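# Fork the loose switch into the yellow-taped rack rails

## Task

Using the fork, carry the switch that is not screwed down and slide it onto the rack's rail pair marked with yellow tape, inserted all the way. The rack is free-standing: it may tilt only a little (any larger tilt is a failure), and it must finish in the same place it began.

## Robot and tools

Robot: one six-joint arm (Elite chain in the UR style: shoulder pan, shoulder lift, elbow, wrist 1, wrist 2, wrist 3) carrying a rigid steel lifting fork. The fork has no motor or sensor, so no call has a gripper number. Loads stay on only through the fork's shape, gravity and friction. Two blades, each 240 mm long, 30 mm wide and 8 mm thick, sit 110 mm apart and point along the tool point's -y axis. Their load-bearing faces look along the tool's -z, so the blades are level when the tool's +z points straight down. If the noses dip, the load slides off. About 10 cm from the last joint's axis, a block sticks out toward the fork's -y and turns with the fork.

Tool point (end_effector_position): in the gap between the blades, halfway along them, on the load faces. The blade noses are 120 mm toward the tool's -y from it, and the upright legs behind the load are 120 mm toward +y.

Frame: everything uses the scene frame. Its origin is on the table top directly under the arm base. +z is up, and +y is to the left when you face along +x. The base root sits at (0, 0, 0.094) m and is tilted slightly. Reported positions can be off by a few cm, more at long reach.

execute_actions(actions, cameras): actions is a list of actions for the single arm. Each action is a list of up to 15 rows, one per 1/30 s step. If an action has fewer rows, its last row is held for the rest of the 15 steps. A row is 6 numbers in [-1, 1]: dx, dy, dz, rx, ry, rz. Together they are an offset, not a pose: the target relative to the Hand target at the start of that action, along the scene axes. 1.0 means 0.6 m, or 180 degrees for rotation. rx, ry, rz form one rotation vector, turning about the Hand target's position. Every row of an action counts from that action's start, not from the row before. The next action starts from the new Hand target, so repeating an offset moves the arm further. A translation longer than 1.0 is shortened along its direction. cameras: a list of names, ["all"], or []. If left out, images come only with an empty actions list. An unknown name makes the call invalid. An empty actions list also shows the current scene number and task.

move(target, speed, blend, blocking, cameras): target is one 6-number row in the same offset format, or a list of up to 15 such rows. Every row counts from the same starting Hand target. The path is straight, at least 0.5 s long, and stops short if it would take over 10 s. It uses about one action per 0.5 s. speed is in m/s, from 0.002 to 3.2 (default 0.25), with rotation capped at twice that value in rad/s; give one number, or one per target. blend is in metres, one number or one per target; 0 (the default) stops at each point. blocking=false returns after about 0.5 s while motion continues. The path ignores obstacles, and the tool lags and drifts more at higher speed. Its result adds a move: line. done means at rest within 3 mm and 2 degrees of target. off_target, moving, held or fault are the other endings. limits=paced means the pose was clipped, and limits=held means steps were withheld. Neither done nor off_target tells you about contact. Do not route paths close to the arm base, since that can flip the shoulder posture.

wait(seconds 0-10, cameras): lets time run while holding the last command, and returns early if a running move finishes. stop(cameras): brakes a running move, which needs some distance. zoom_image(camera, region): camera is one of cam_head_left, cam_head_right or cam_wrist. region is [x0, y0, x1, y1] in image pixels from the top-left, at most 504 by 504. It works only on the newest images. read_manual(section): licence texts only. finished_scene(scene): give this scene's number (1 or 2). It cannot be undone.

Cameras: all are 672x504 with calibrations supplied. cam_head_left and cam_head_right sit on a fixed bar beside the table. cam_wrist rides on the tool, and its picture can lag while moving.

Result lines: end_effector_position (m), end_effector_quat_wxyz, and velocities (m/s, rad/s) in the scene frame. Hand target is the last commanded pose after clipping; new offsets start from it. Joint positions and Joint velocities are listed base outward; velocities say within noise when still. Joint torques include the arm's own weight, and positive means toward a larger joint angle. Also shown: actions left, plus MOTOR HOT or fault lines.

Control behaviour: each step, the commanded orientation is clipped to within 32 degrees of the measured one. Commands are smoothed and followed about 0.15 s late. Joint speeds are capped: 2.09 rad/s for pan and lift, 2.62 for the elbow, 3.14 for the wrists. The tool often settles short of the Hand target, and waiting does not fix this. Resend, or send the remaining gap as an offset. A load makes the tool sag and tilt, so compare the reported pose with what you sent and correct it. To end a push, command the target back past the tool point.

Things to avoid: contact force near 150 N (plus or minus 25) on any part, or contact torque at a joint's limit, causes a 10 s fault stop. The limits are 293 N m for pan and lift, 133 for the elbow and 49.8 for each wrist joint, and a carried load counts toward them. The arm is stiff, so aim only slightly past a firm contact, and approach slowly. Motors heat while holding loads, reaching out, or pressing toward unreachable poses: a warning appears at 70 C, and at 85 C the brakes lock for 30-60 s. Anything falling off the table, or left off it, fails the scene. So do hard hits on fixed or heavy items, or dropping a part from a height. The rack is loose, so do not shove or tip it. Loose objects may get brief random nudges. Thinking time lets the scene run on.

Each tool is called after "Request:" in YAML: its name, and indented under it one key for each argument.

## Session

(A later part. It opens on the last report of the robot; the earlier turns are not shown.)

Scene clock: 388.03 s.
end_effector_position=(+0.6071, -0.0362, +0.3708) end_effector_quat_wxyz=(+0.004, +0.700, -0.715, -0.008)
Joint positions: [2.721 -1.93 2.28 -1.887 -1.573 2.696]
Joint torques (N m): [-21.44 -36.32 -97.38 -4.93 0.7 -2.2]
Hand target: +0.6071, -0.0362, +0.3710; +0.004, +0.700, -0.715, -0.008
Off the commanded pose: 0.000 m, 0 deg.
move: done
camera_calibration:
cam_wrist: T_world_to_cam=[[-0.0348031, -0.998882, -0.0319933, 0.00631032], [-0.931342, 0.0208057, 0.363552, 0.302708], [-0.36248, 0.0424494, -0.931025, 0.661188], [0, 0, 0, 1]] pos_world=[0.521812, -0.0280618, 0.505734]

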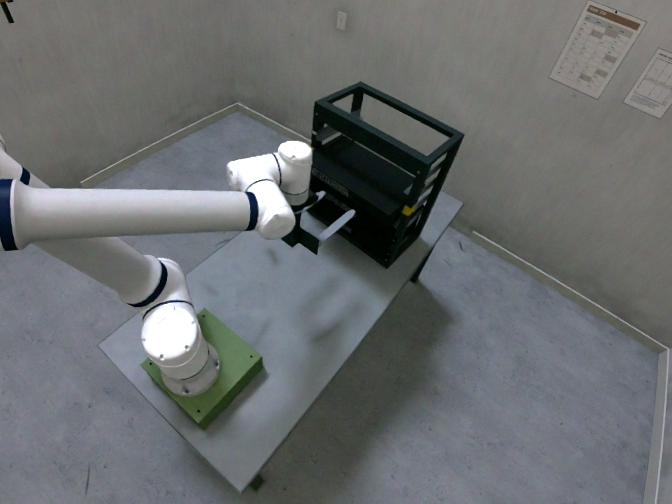

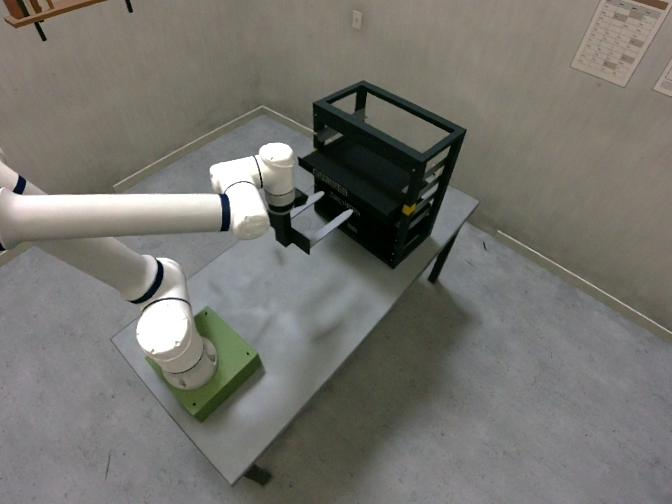

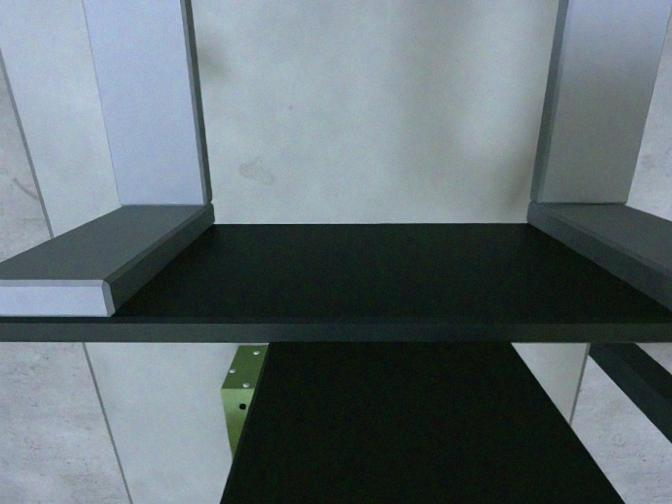

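Request:
move:
  target: [0,0.058,0,0,0,0.0072]
  speed: 0.15

Request:
move:
  target: [0.0665,-0.0047,0,0,0,0]
  speed: 0.05
  cameras: ["cam_head_right","cam_head_left"]

Request:
zoom_image:
  camera: "cam_head_right"
  region: [290, 100, 440, 250]

Request:
zoom_image:
  camera: "cam_head_left"
  region: [290, 100, 440, 250]

Scene clock: 392.53 s.
end_effector_position=(+0.6070, -0.0016, +0.3709) end_effector_quat_wxyz=(+0.004, +0.708, -0.707, -0.008)
Joint positions: [2.786 -1.934 2.282 -1.885 -1.572 2.738]
Joint torques (N m): [7.76 -33.75 -82.7 -4.77 2.35 3.16]
Hand target: +0.6071, -0.0014, +0.3710; +0.004, +0.708, -0.707, -0.008
Off the commanded pose: 0.000 m, 0 deg.
move: done

Scene clock: 393.80 s.
end_effector_position=(+0.6468, -0.0042, +0.3710) end_effector_quat_wxyz=(+0.004, +0.708, -0.707, -0.008)
Joint positions: [2.813 -1.85 2.229 -1.917 -1.571 2.766]
Joint torques (N m): [8.2 -16.38 -97.54 -10.34 2.4 3.32]
Hand target: +0.6470, -0.0043, +0.3710; +0.004, +0.708, -0.707, -0.008
Off the commanded pose: 0.000 m, 0 deg.
move: done
Images, in order (width x height): cam_head_left 672x504, cam_head_right 672x504.

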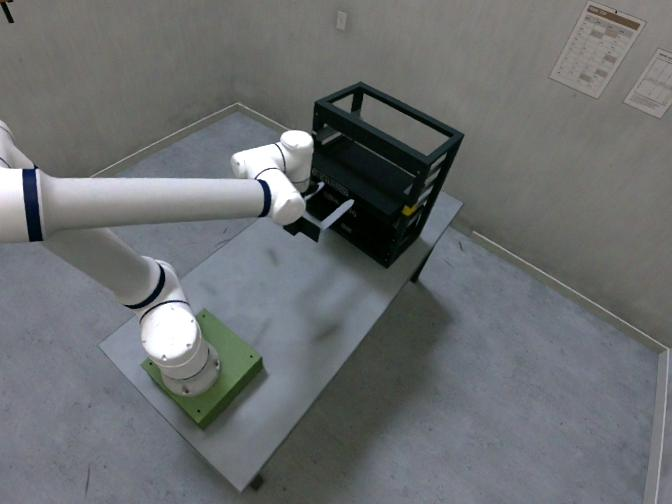

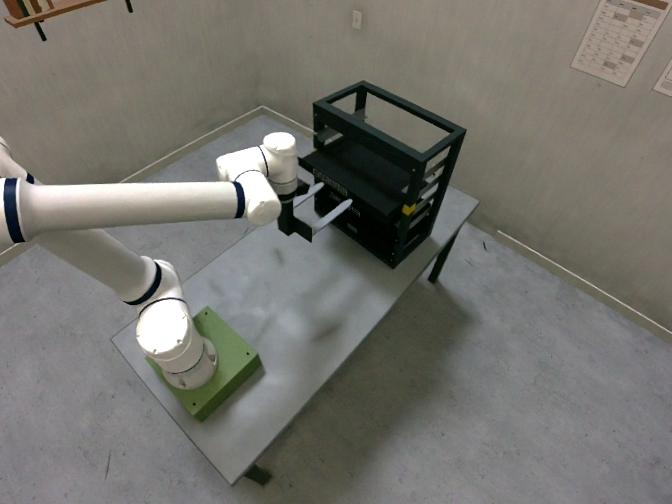

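Scaled by 3.360.

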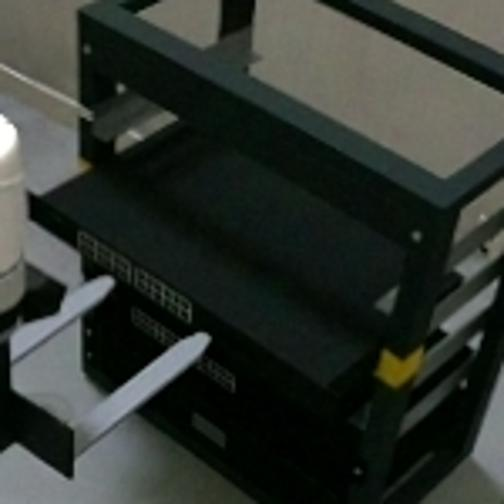

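Scaled by 3.360.

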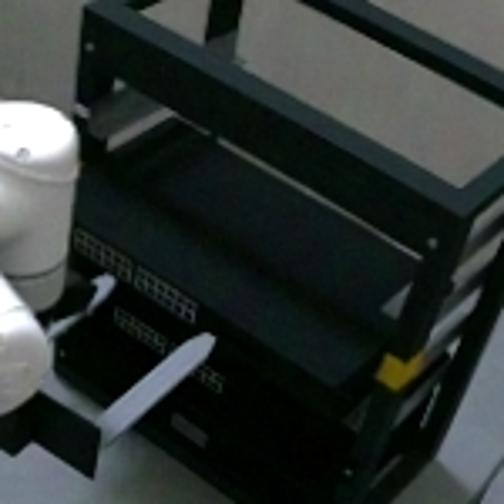

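Request:
move:
  target: [0.1,-0.007,0,0,0,0]
  speed: 0.04
  cameras: ["cam_head_right","cam_head_left"]

Request:
zoom_image:
  camera: "cam_head_right"
  region: [290, 100, 440, 250]

Request:
zoom_image:
  camera: "cam_head_left"
  region: [290, 100, 440, 250]

Scene clock: 400.70 s.
end_effector_position=(+0.7068, -0.0084, +0.3710) end_effector_quat_wxyz=(+0.004, +0.708, -0.707, -0.008)
Joint positions: [2.847 -1.732 2.143 -1.948 -1.57 2.799]
Joint torques (N m): [6.85 -24.03 -117.3 -20.19 3 3.25]
Hand target: +0.7070, -0.0085, +0.3710; +0.004, +0.708, -0.707, -0.008
Off the commanded pose: 0.000 m, 0 deg.
move: done
Images, in order (width x height): cam_head_left 672x504, cam_head_right 672x504.

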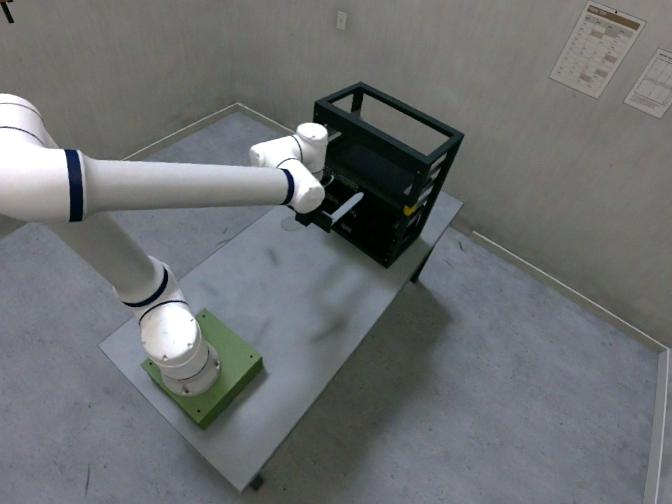

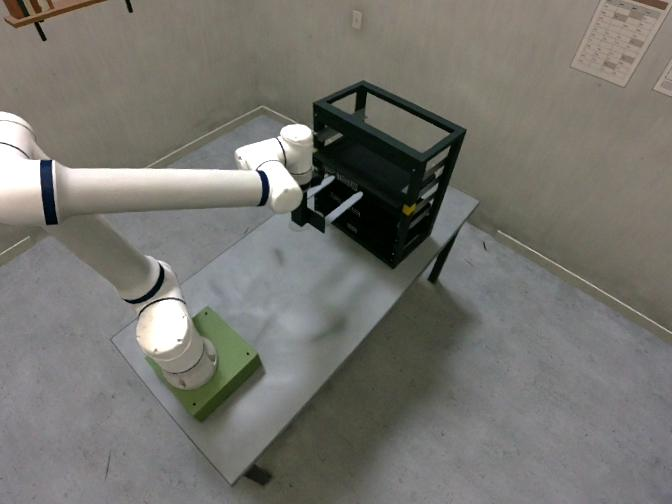

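Scaled by 3.360.

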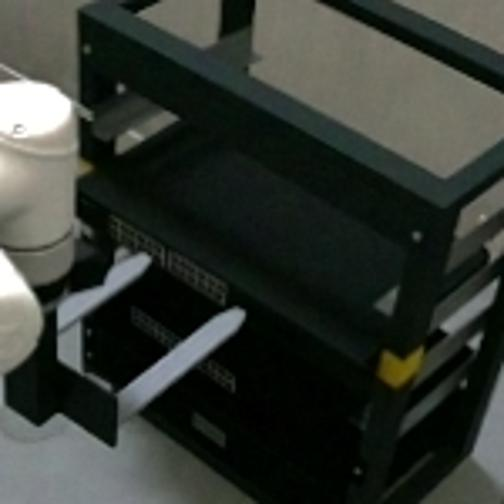

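Scaled by 3.360.

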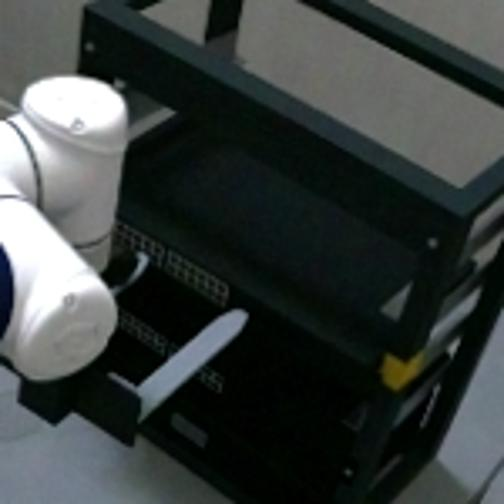

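Request:
move:
  target: [0.04,-0.0028,0,0,0,0]
  speed: 0.03
  cameras: ["cam_head_right","cam_head_left"]

Request:
zoom_image:
  camera: "cam_head_right"
  region: [290, 100, 440, 250]

Request:
zoom_image:
  camera: "cam_head_right"
  region: [370, 170, 440, 240]

Request:
zoom_image:
  camera: "cam_head_right"
  region: [300, 130, 370, 200]

Scene clock: 405.73 s.
end_effector_position=(+0.7308, -0.0101, +0.3710) end_effector_quat_wxyz=(+0.004, +0.708, -0.707, -0.008)
Joint positions: [2.858 -1.688 2.107 -1.956 -1.569 2.81]
Joint torques (N m): [6.21 -30.76 -116.54 -19.37 2.94 3.08]
Hand target: +0.7310, -0.0101, +0.3710; +0.004, +0.708, -0.707, -0.008
Off the commanded pose: 0.000 m, 0 deg.
move: done
Images, in order (width x height): cam_head_left 672x504, cam_head_right 672x504.

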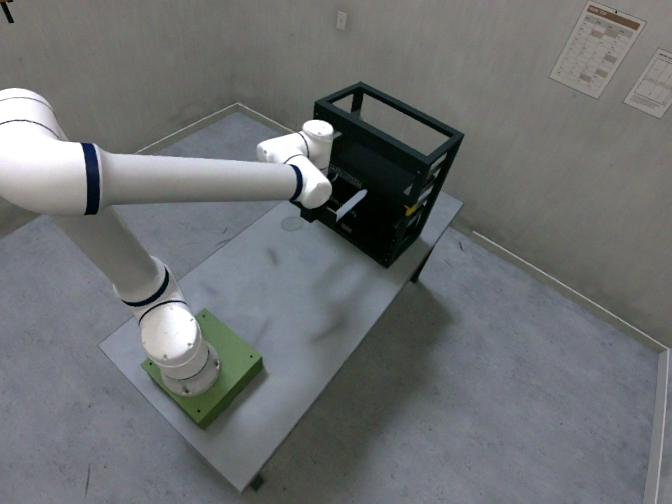

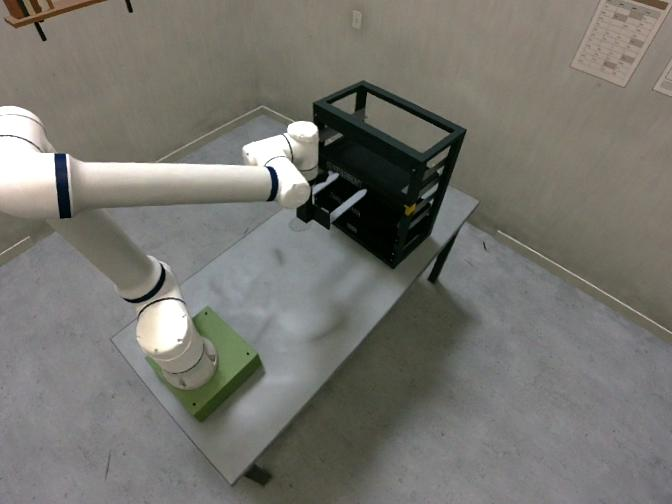

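Scaled by 3.360.

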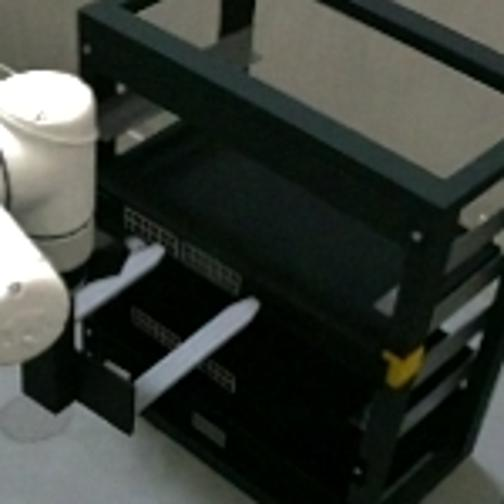

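Scaled by 7.200.

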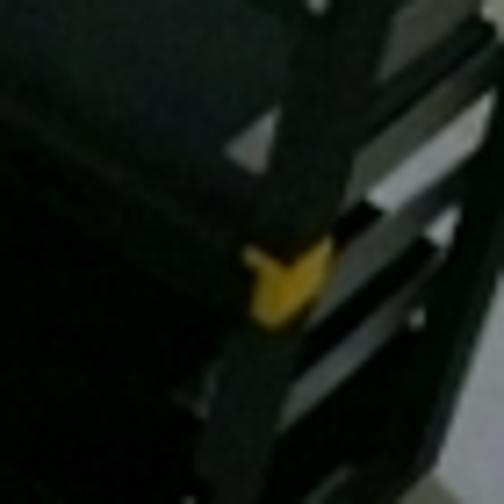

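Scaled by 7.200.

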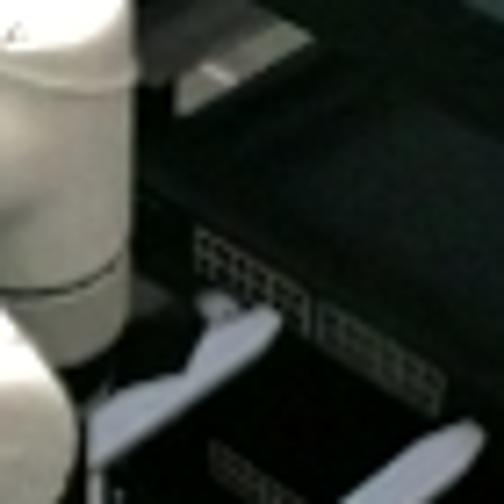

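Request:
move:
  target: [0.0083,-0.0006,0,0,0,0]
  speed: 0.02

Request:
move:
  target: [0.005,-0.0004,0,0,0,0]
  speed: 0.02

Request:
move:
  target: [0.005,-0.0004,0,0,0,0]
  speed: 0.02
  cameras: ["cam_head_right","cam_head_left"]

Request:
zoom_image:
  camera: "cam_head_right"
  region: [370, 170, 440, 240]

Request:
zoom_image:
  camera: "cam_head_right"
  region: [290, 100, 440, 250]

Scene clock: 410.97 s.
end_effector_position=(+0.7358, -0.0105, +0.3710) end_effector_quat_wxyz=(+0.004, +0.708, -0.707, -0.008)
Joint positions: [2.86 -1.679 2.099 -1.957 -1.569 2.813]
Joint torques (N m): [4.23 -30.99 -116.58 -19.36 2.53 3.65]
Hand target: +0.7360, -0.0105, +0.3710; +0.004, +0.708, -0.707, -0.008
Off the commanded pose: 0.000 m, 0 deg.
move: done

Scene clock: 411.67 s.
end_effector_position=(+0.7388, -0.0107, +0.3710) end_effector_quat_wxyz=(+0.004, +0.708, -0.707, -0.008)
Joint positions: [2.862 -1.673 2.094 -1.958 -1.569 2.814]
Joint torques (N m): [5.75 -31.74 -116.08 -19.49 2.45 3.51]
Hand target: +0.7390, -0.0107, +0.3710; +0.004, +0.708, -0.707, -0.008
Off the commanded pose: 0.000 m, 0 deg.
move: done

Scene clock: 412.37 s.
end_effector_position=(+0.7418, -0.0110, +0.3710) end_effector_quat_wxyz=(+0.004, +0.708, -0.707, -0.008)
Joint positions: [2.863 -1.668 2.09 -1.959 -1.569 2.815]
Joint torques (N m): [5.62 -30.98 -115.49 -19.33 2.21 3.28]
Hand target: +0.7420, -0.0110, +0.3710; +0.004, +0.708, -0.707, -0.008
Off the commanded pose: 0.000 m, 0 deg.
move: done
Images, in order (width x height): cam_head_left 672x504, cam_head_right 672x504.

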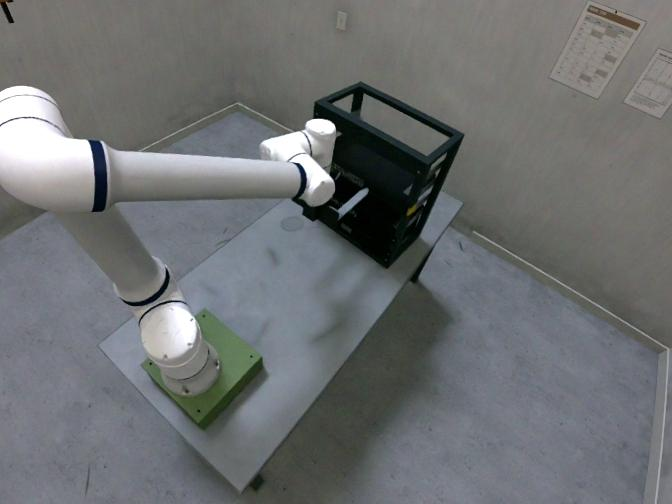

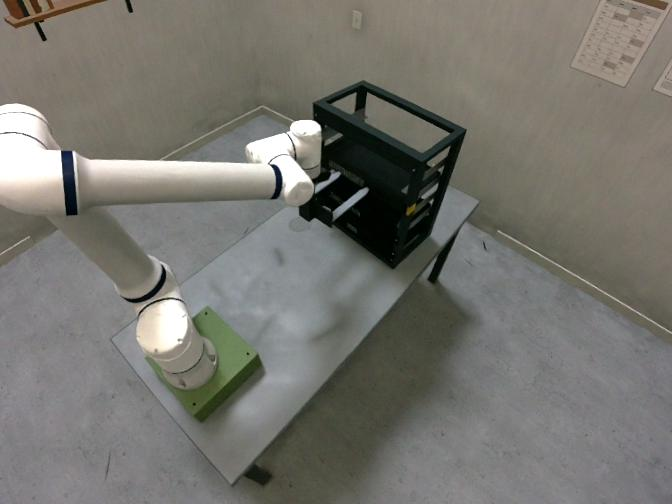

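Scaled by 7.200.

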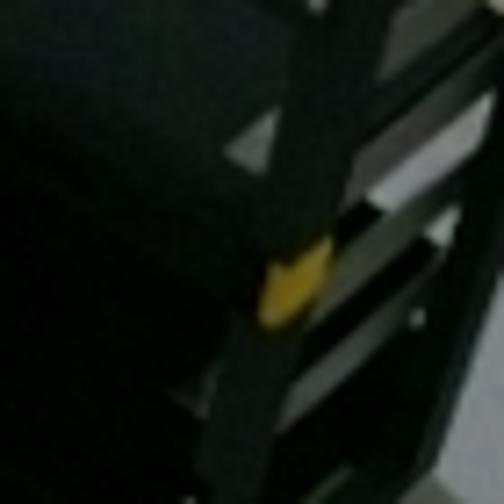

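Scaled by 3.360.

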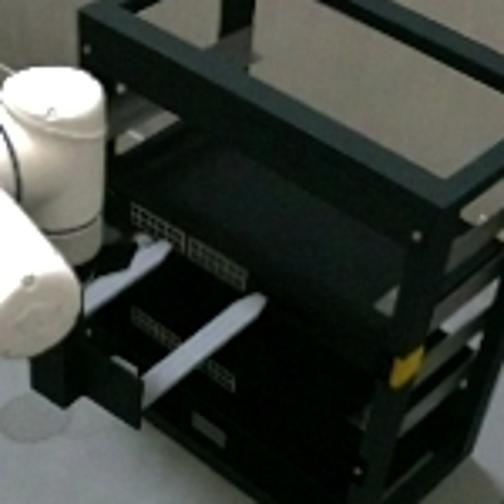

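Request:
move:
  target: [0.004,-0.0003,0,0,0,0]
  speed: 0.02

Request:
move:
  target: [0.004,-0.0003,0,0,0,0]
  speed: 0.02
  cameras: ["cam_head_right","cam_head_left"]

Request:
zoom_image:
  camera: "cam_head_right"
  region: [370, 170, 440, 240]

Request:
zoom_image:
  camera: "cam_head_right"
  region: [290, 100, 440, 250]

Scene clock: 416.37 s.
end_effector_position=(+0.7443, -0.0112, +0.3710) end_effector_quat_wxyz=(+0.005, +0.708, -0.707, -0.008)
Joint positions: [2.864 -1.664 2.086 -1.959 -1.569 2.816]
Joint torques (N m): [6.66 -35.66 -115.78 -19.18 2.24 3.03]
Hand target: +0.7444, -0.0112, +0.3710; +0.004, +0.708, -0.707, -0.008
Off the commanded pose: 0.000 m, 0 deg.
move: done

Scene clock: 417.07 s.
end_effector_position=(+0.7467, -0.0113, +0.3710) end_effector_quat_wxyz=(+0.004, +0.708, -0.707, -0.008)
Joint positions: [2.865 -1.659 2.082 -1.96 -1.569 2.817]
Joint torques (N m): [5.18 -25.67 -117.41 -21.2 3.04 2.71]
Hand target: +0.7468, -0.0113, +0.3710; +0.004, +0.708, -0.707, -0.008
Off the commanded pose: 0.000 m, 0 deg.
move: done
Images, in order (width x height): cam_head_left 672x504, cam_head_right 672x504.

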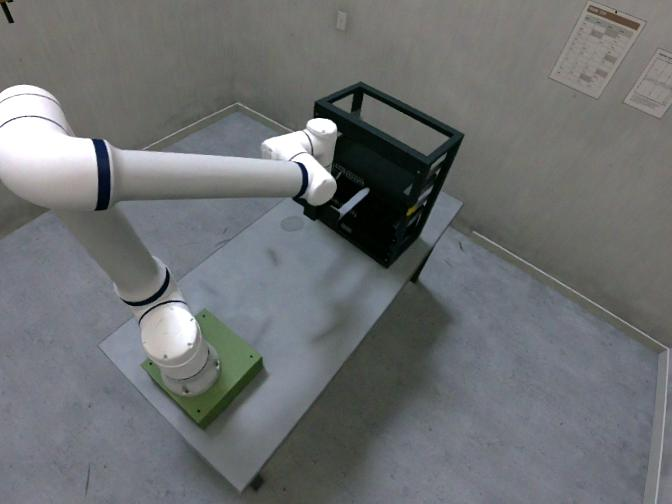

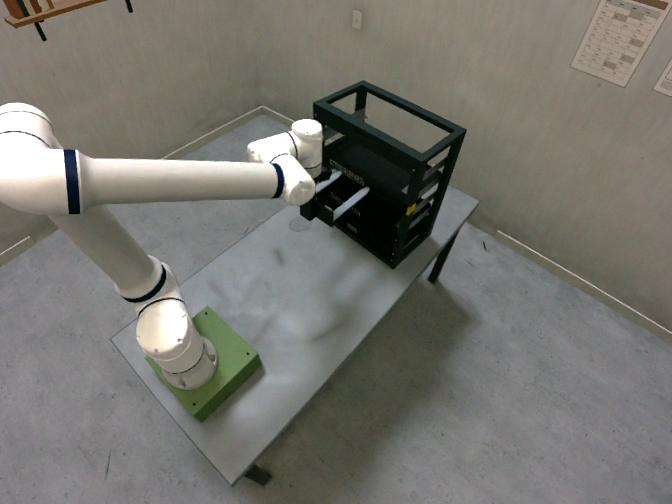

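Scaled by 7.200.

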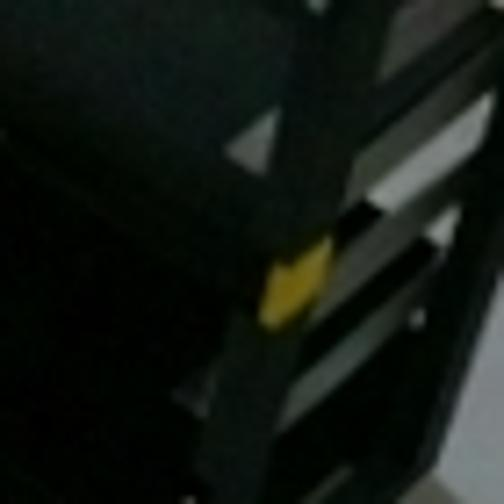

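Scaled by 3.360.

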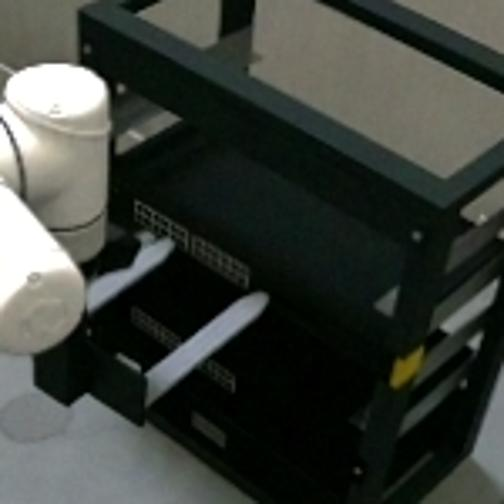

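Request:
move:
  target: [0.003,-0.0002,0,0,0,0]
  speed: 0.02

Request:
move:
  target: [0.003,-0.0002,0,0,0,0]
  speed: 0.02
  cameras: ["cam_head_right","cam_head_left"]

Request:
zoom_image:
  camera: "cam_head_right"
  region: [370, 170, 440, 240]

Request:
zoom_image:
  camera: "cam_head_right"
  region: [290, 100, 440, 250]

Scene clock: 422.47 s.
end_effector_position=(+0.7484, -0.0114, +0.3710) end_effector_quat_wxyz=(+0.004, +0.708, -0.707, -0.008)
Joint positions: [2.866 -1.656 2.079 -1.96 -1.569 2.818]
Joint torques (N m): [6.19 -22.09 -121.85 -21.44 3.23 2.1]
Hand target: +0.7486, -0.0115, +0.3710; +0.004, +0.708, -0.707, -0.008
Off the commanded pose: 0.000 m, 0 deg.
move: done

Scene clock: 432.97 s.
end_effector_position=(+0.7480, -0.0113, +0.3693) end_effector_quat_wxyz=(+0.006, +0.707, -0.707, -0.010)
Joint positions: [2.866 -1.654 2.078 -1.957 -1.57 2.819]
Joint torques (N m): [-6.04 -50.43 -82.44 -8.22 0.26 0.55]
Hand target: +0.7480, -0.0113, +0.3693; +0.006, +0.707, -0.707, -0.010 (not the last commanded pose)
Off the commanded pose: 0.003 m, 0 deg.
FORCE FAULT: contact force on the arm reached its limit, and the arm stopped for 10 seconds. The contact can be on any part of the arm, not only on its tool. That time counts as 20 of the actions that you can send in this scene. The arm's remaining commands of this call were not run. The arm's target is now where it stood when the stop ended, not its last command. The arm accepts commands again.
move: fault
Images, in order (width x height): cam_head_left 672x504, cam_head_right 672x504.

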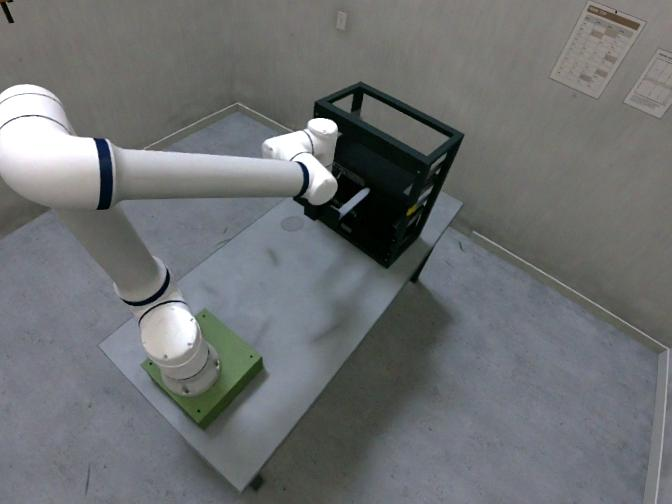

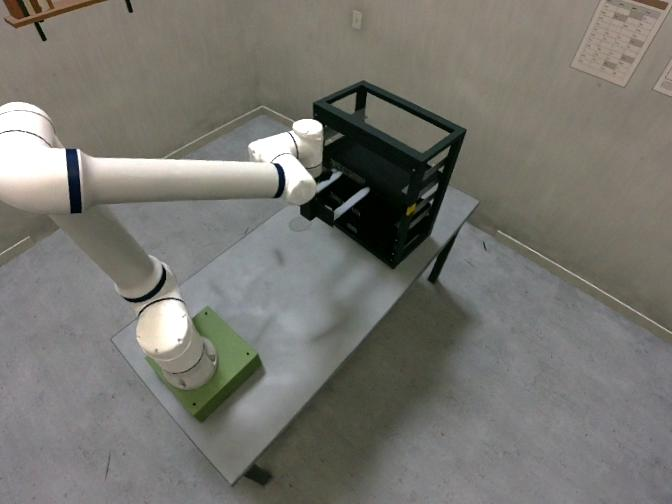

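Scaled by 7.200.

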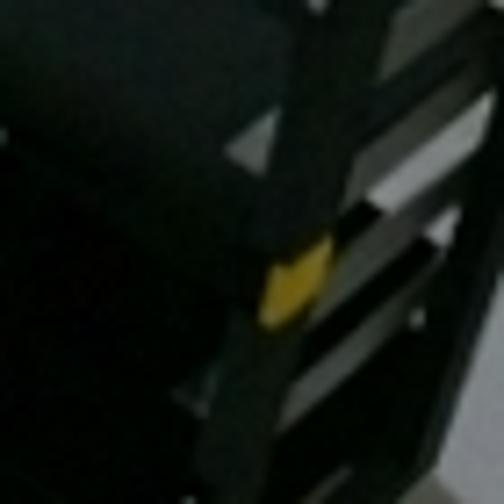

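Scaled by 3.360.

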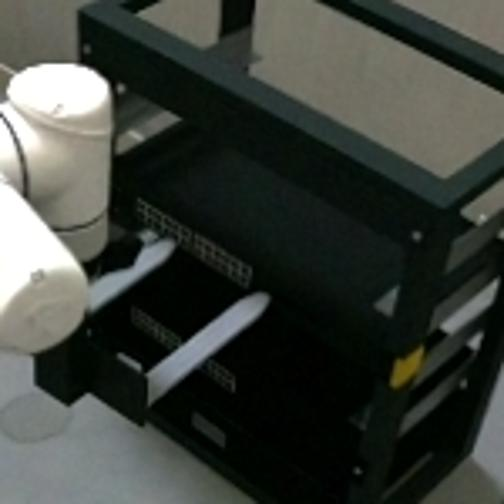

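Request:
move:
  target: [-0.3,0.02,0.003,0,0,0]
  speed: 0.15

Request:
move:
  target: [-0.08,-0.25,0.25,0,0,0]
  speed: 0.25
  cameras: ["all"]

Request:
zoom_image:
  camera: "cam_head_right"
  region: [300, 70, 480, 280]

Request:
zoom_image:
  camera: "cam_head_right"
  region: [305, 120, 365, 180]

Request:
zoom_image:
  camera: "cam_head_left"
  region: [295, 70, 475, 280]

Scene clock: 439.57 s.
end_effector_position=(+0.5681, +0.0007, +0.3711) end_effector_quat_wxyz=(+0.006, +0.707, -0.707, -0.010)
Joint positions: [2.754 -2.02 2.326 -1.839 -1.574 2.707]
Joint torques (N m): [-21.62 -29.26 -73.76 -5.12 -0.75 -2.18]
Hand target: +0.5680, +0.0007, +0.3711; +0.006, +0.707, -0.707, -0.010
Off the commanded pose: 0.000 m, 0 deg.
move: done

Scene clock: 441.17 s.
end_effector_position=(+0.5200, -0.1492, +0.5210) end_effector_quat_wxyz=(+0.006, +0.707, -0.707, -0.010)
Joint positions: [2.366 -2.101 2.1 -1.536 -1.588 2.319]
Joint torques (N m): [-22.01 3.98 -101.59 -4.56 2.71 -2.26]
Hand target: +0.5200, -0.1493, +0.5211; +0.006, +0.707, -0.707, -0.010
Off the commanded pose: 0.000 m, 0 deg.
move: done
camera_calibration:
cam_wrist: T_world_to_cam=[[-0.0128392, -0.99939, -0.0324863, -0.116038], [-0.92983, -0.0000163493, 0.367989, 0.163079], [-0.367765, 0.0349314, -0.929262, 0.775032], [0, 0, 0, 1]] pos_world=[0.435176, -0.143037, 0.656427]

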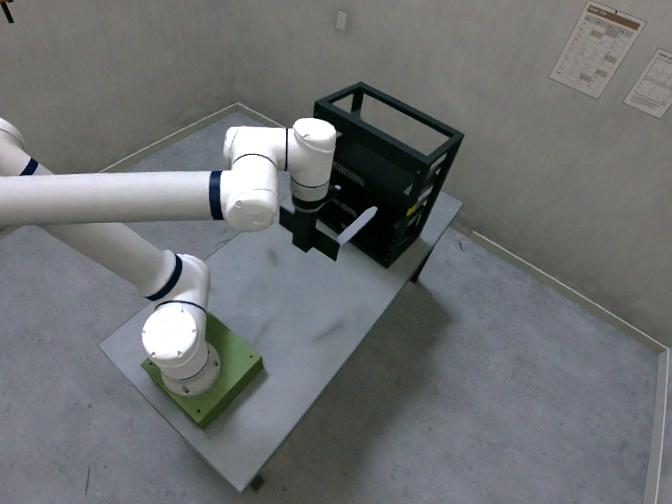

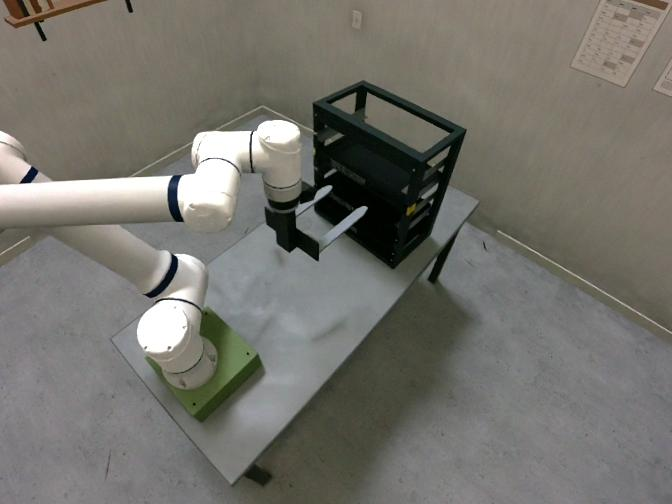

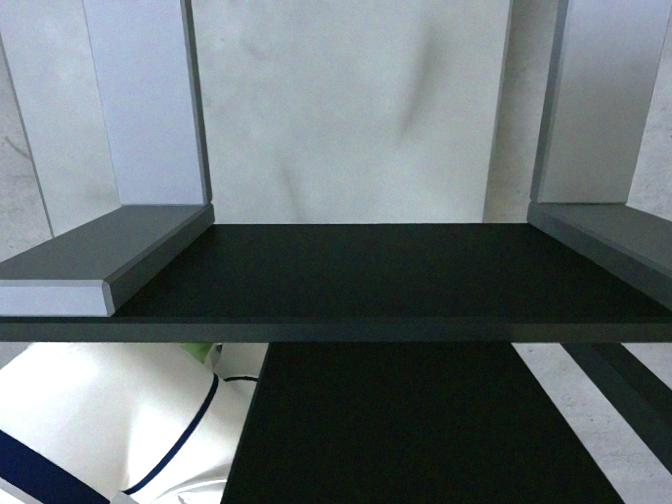

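Scaled by 2.400.

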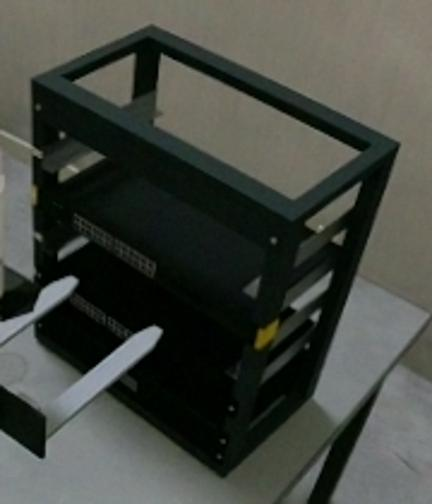

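Scaled by 8.400.

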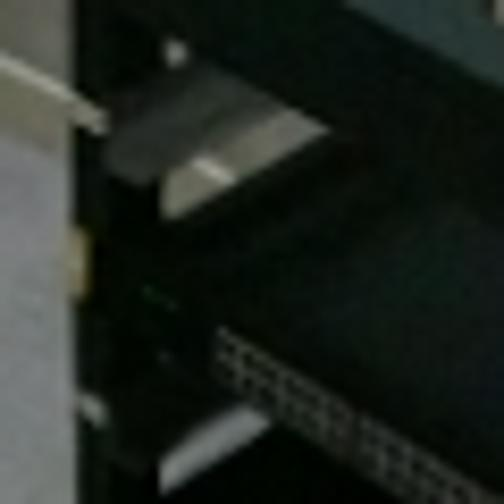

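Scaled by 2.400.

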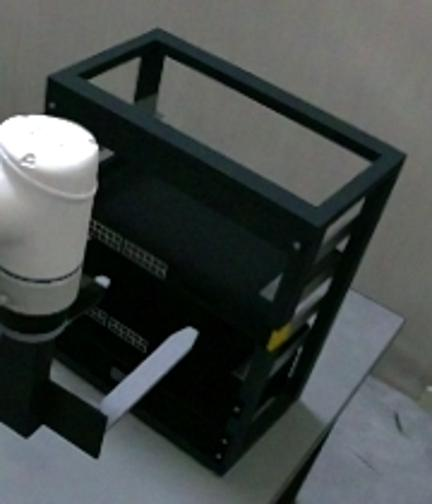

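Request:
finished_scene:
  scene: 1

The scene is finished: the task was done.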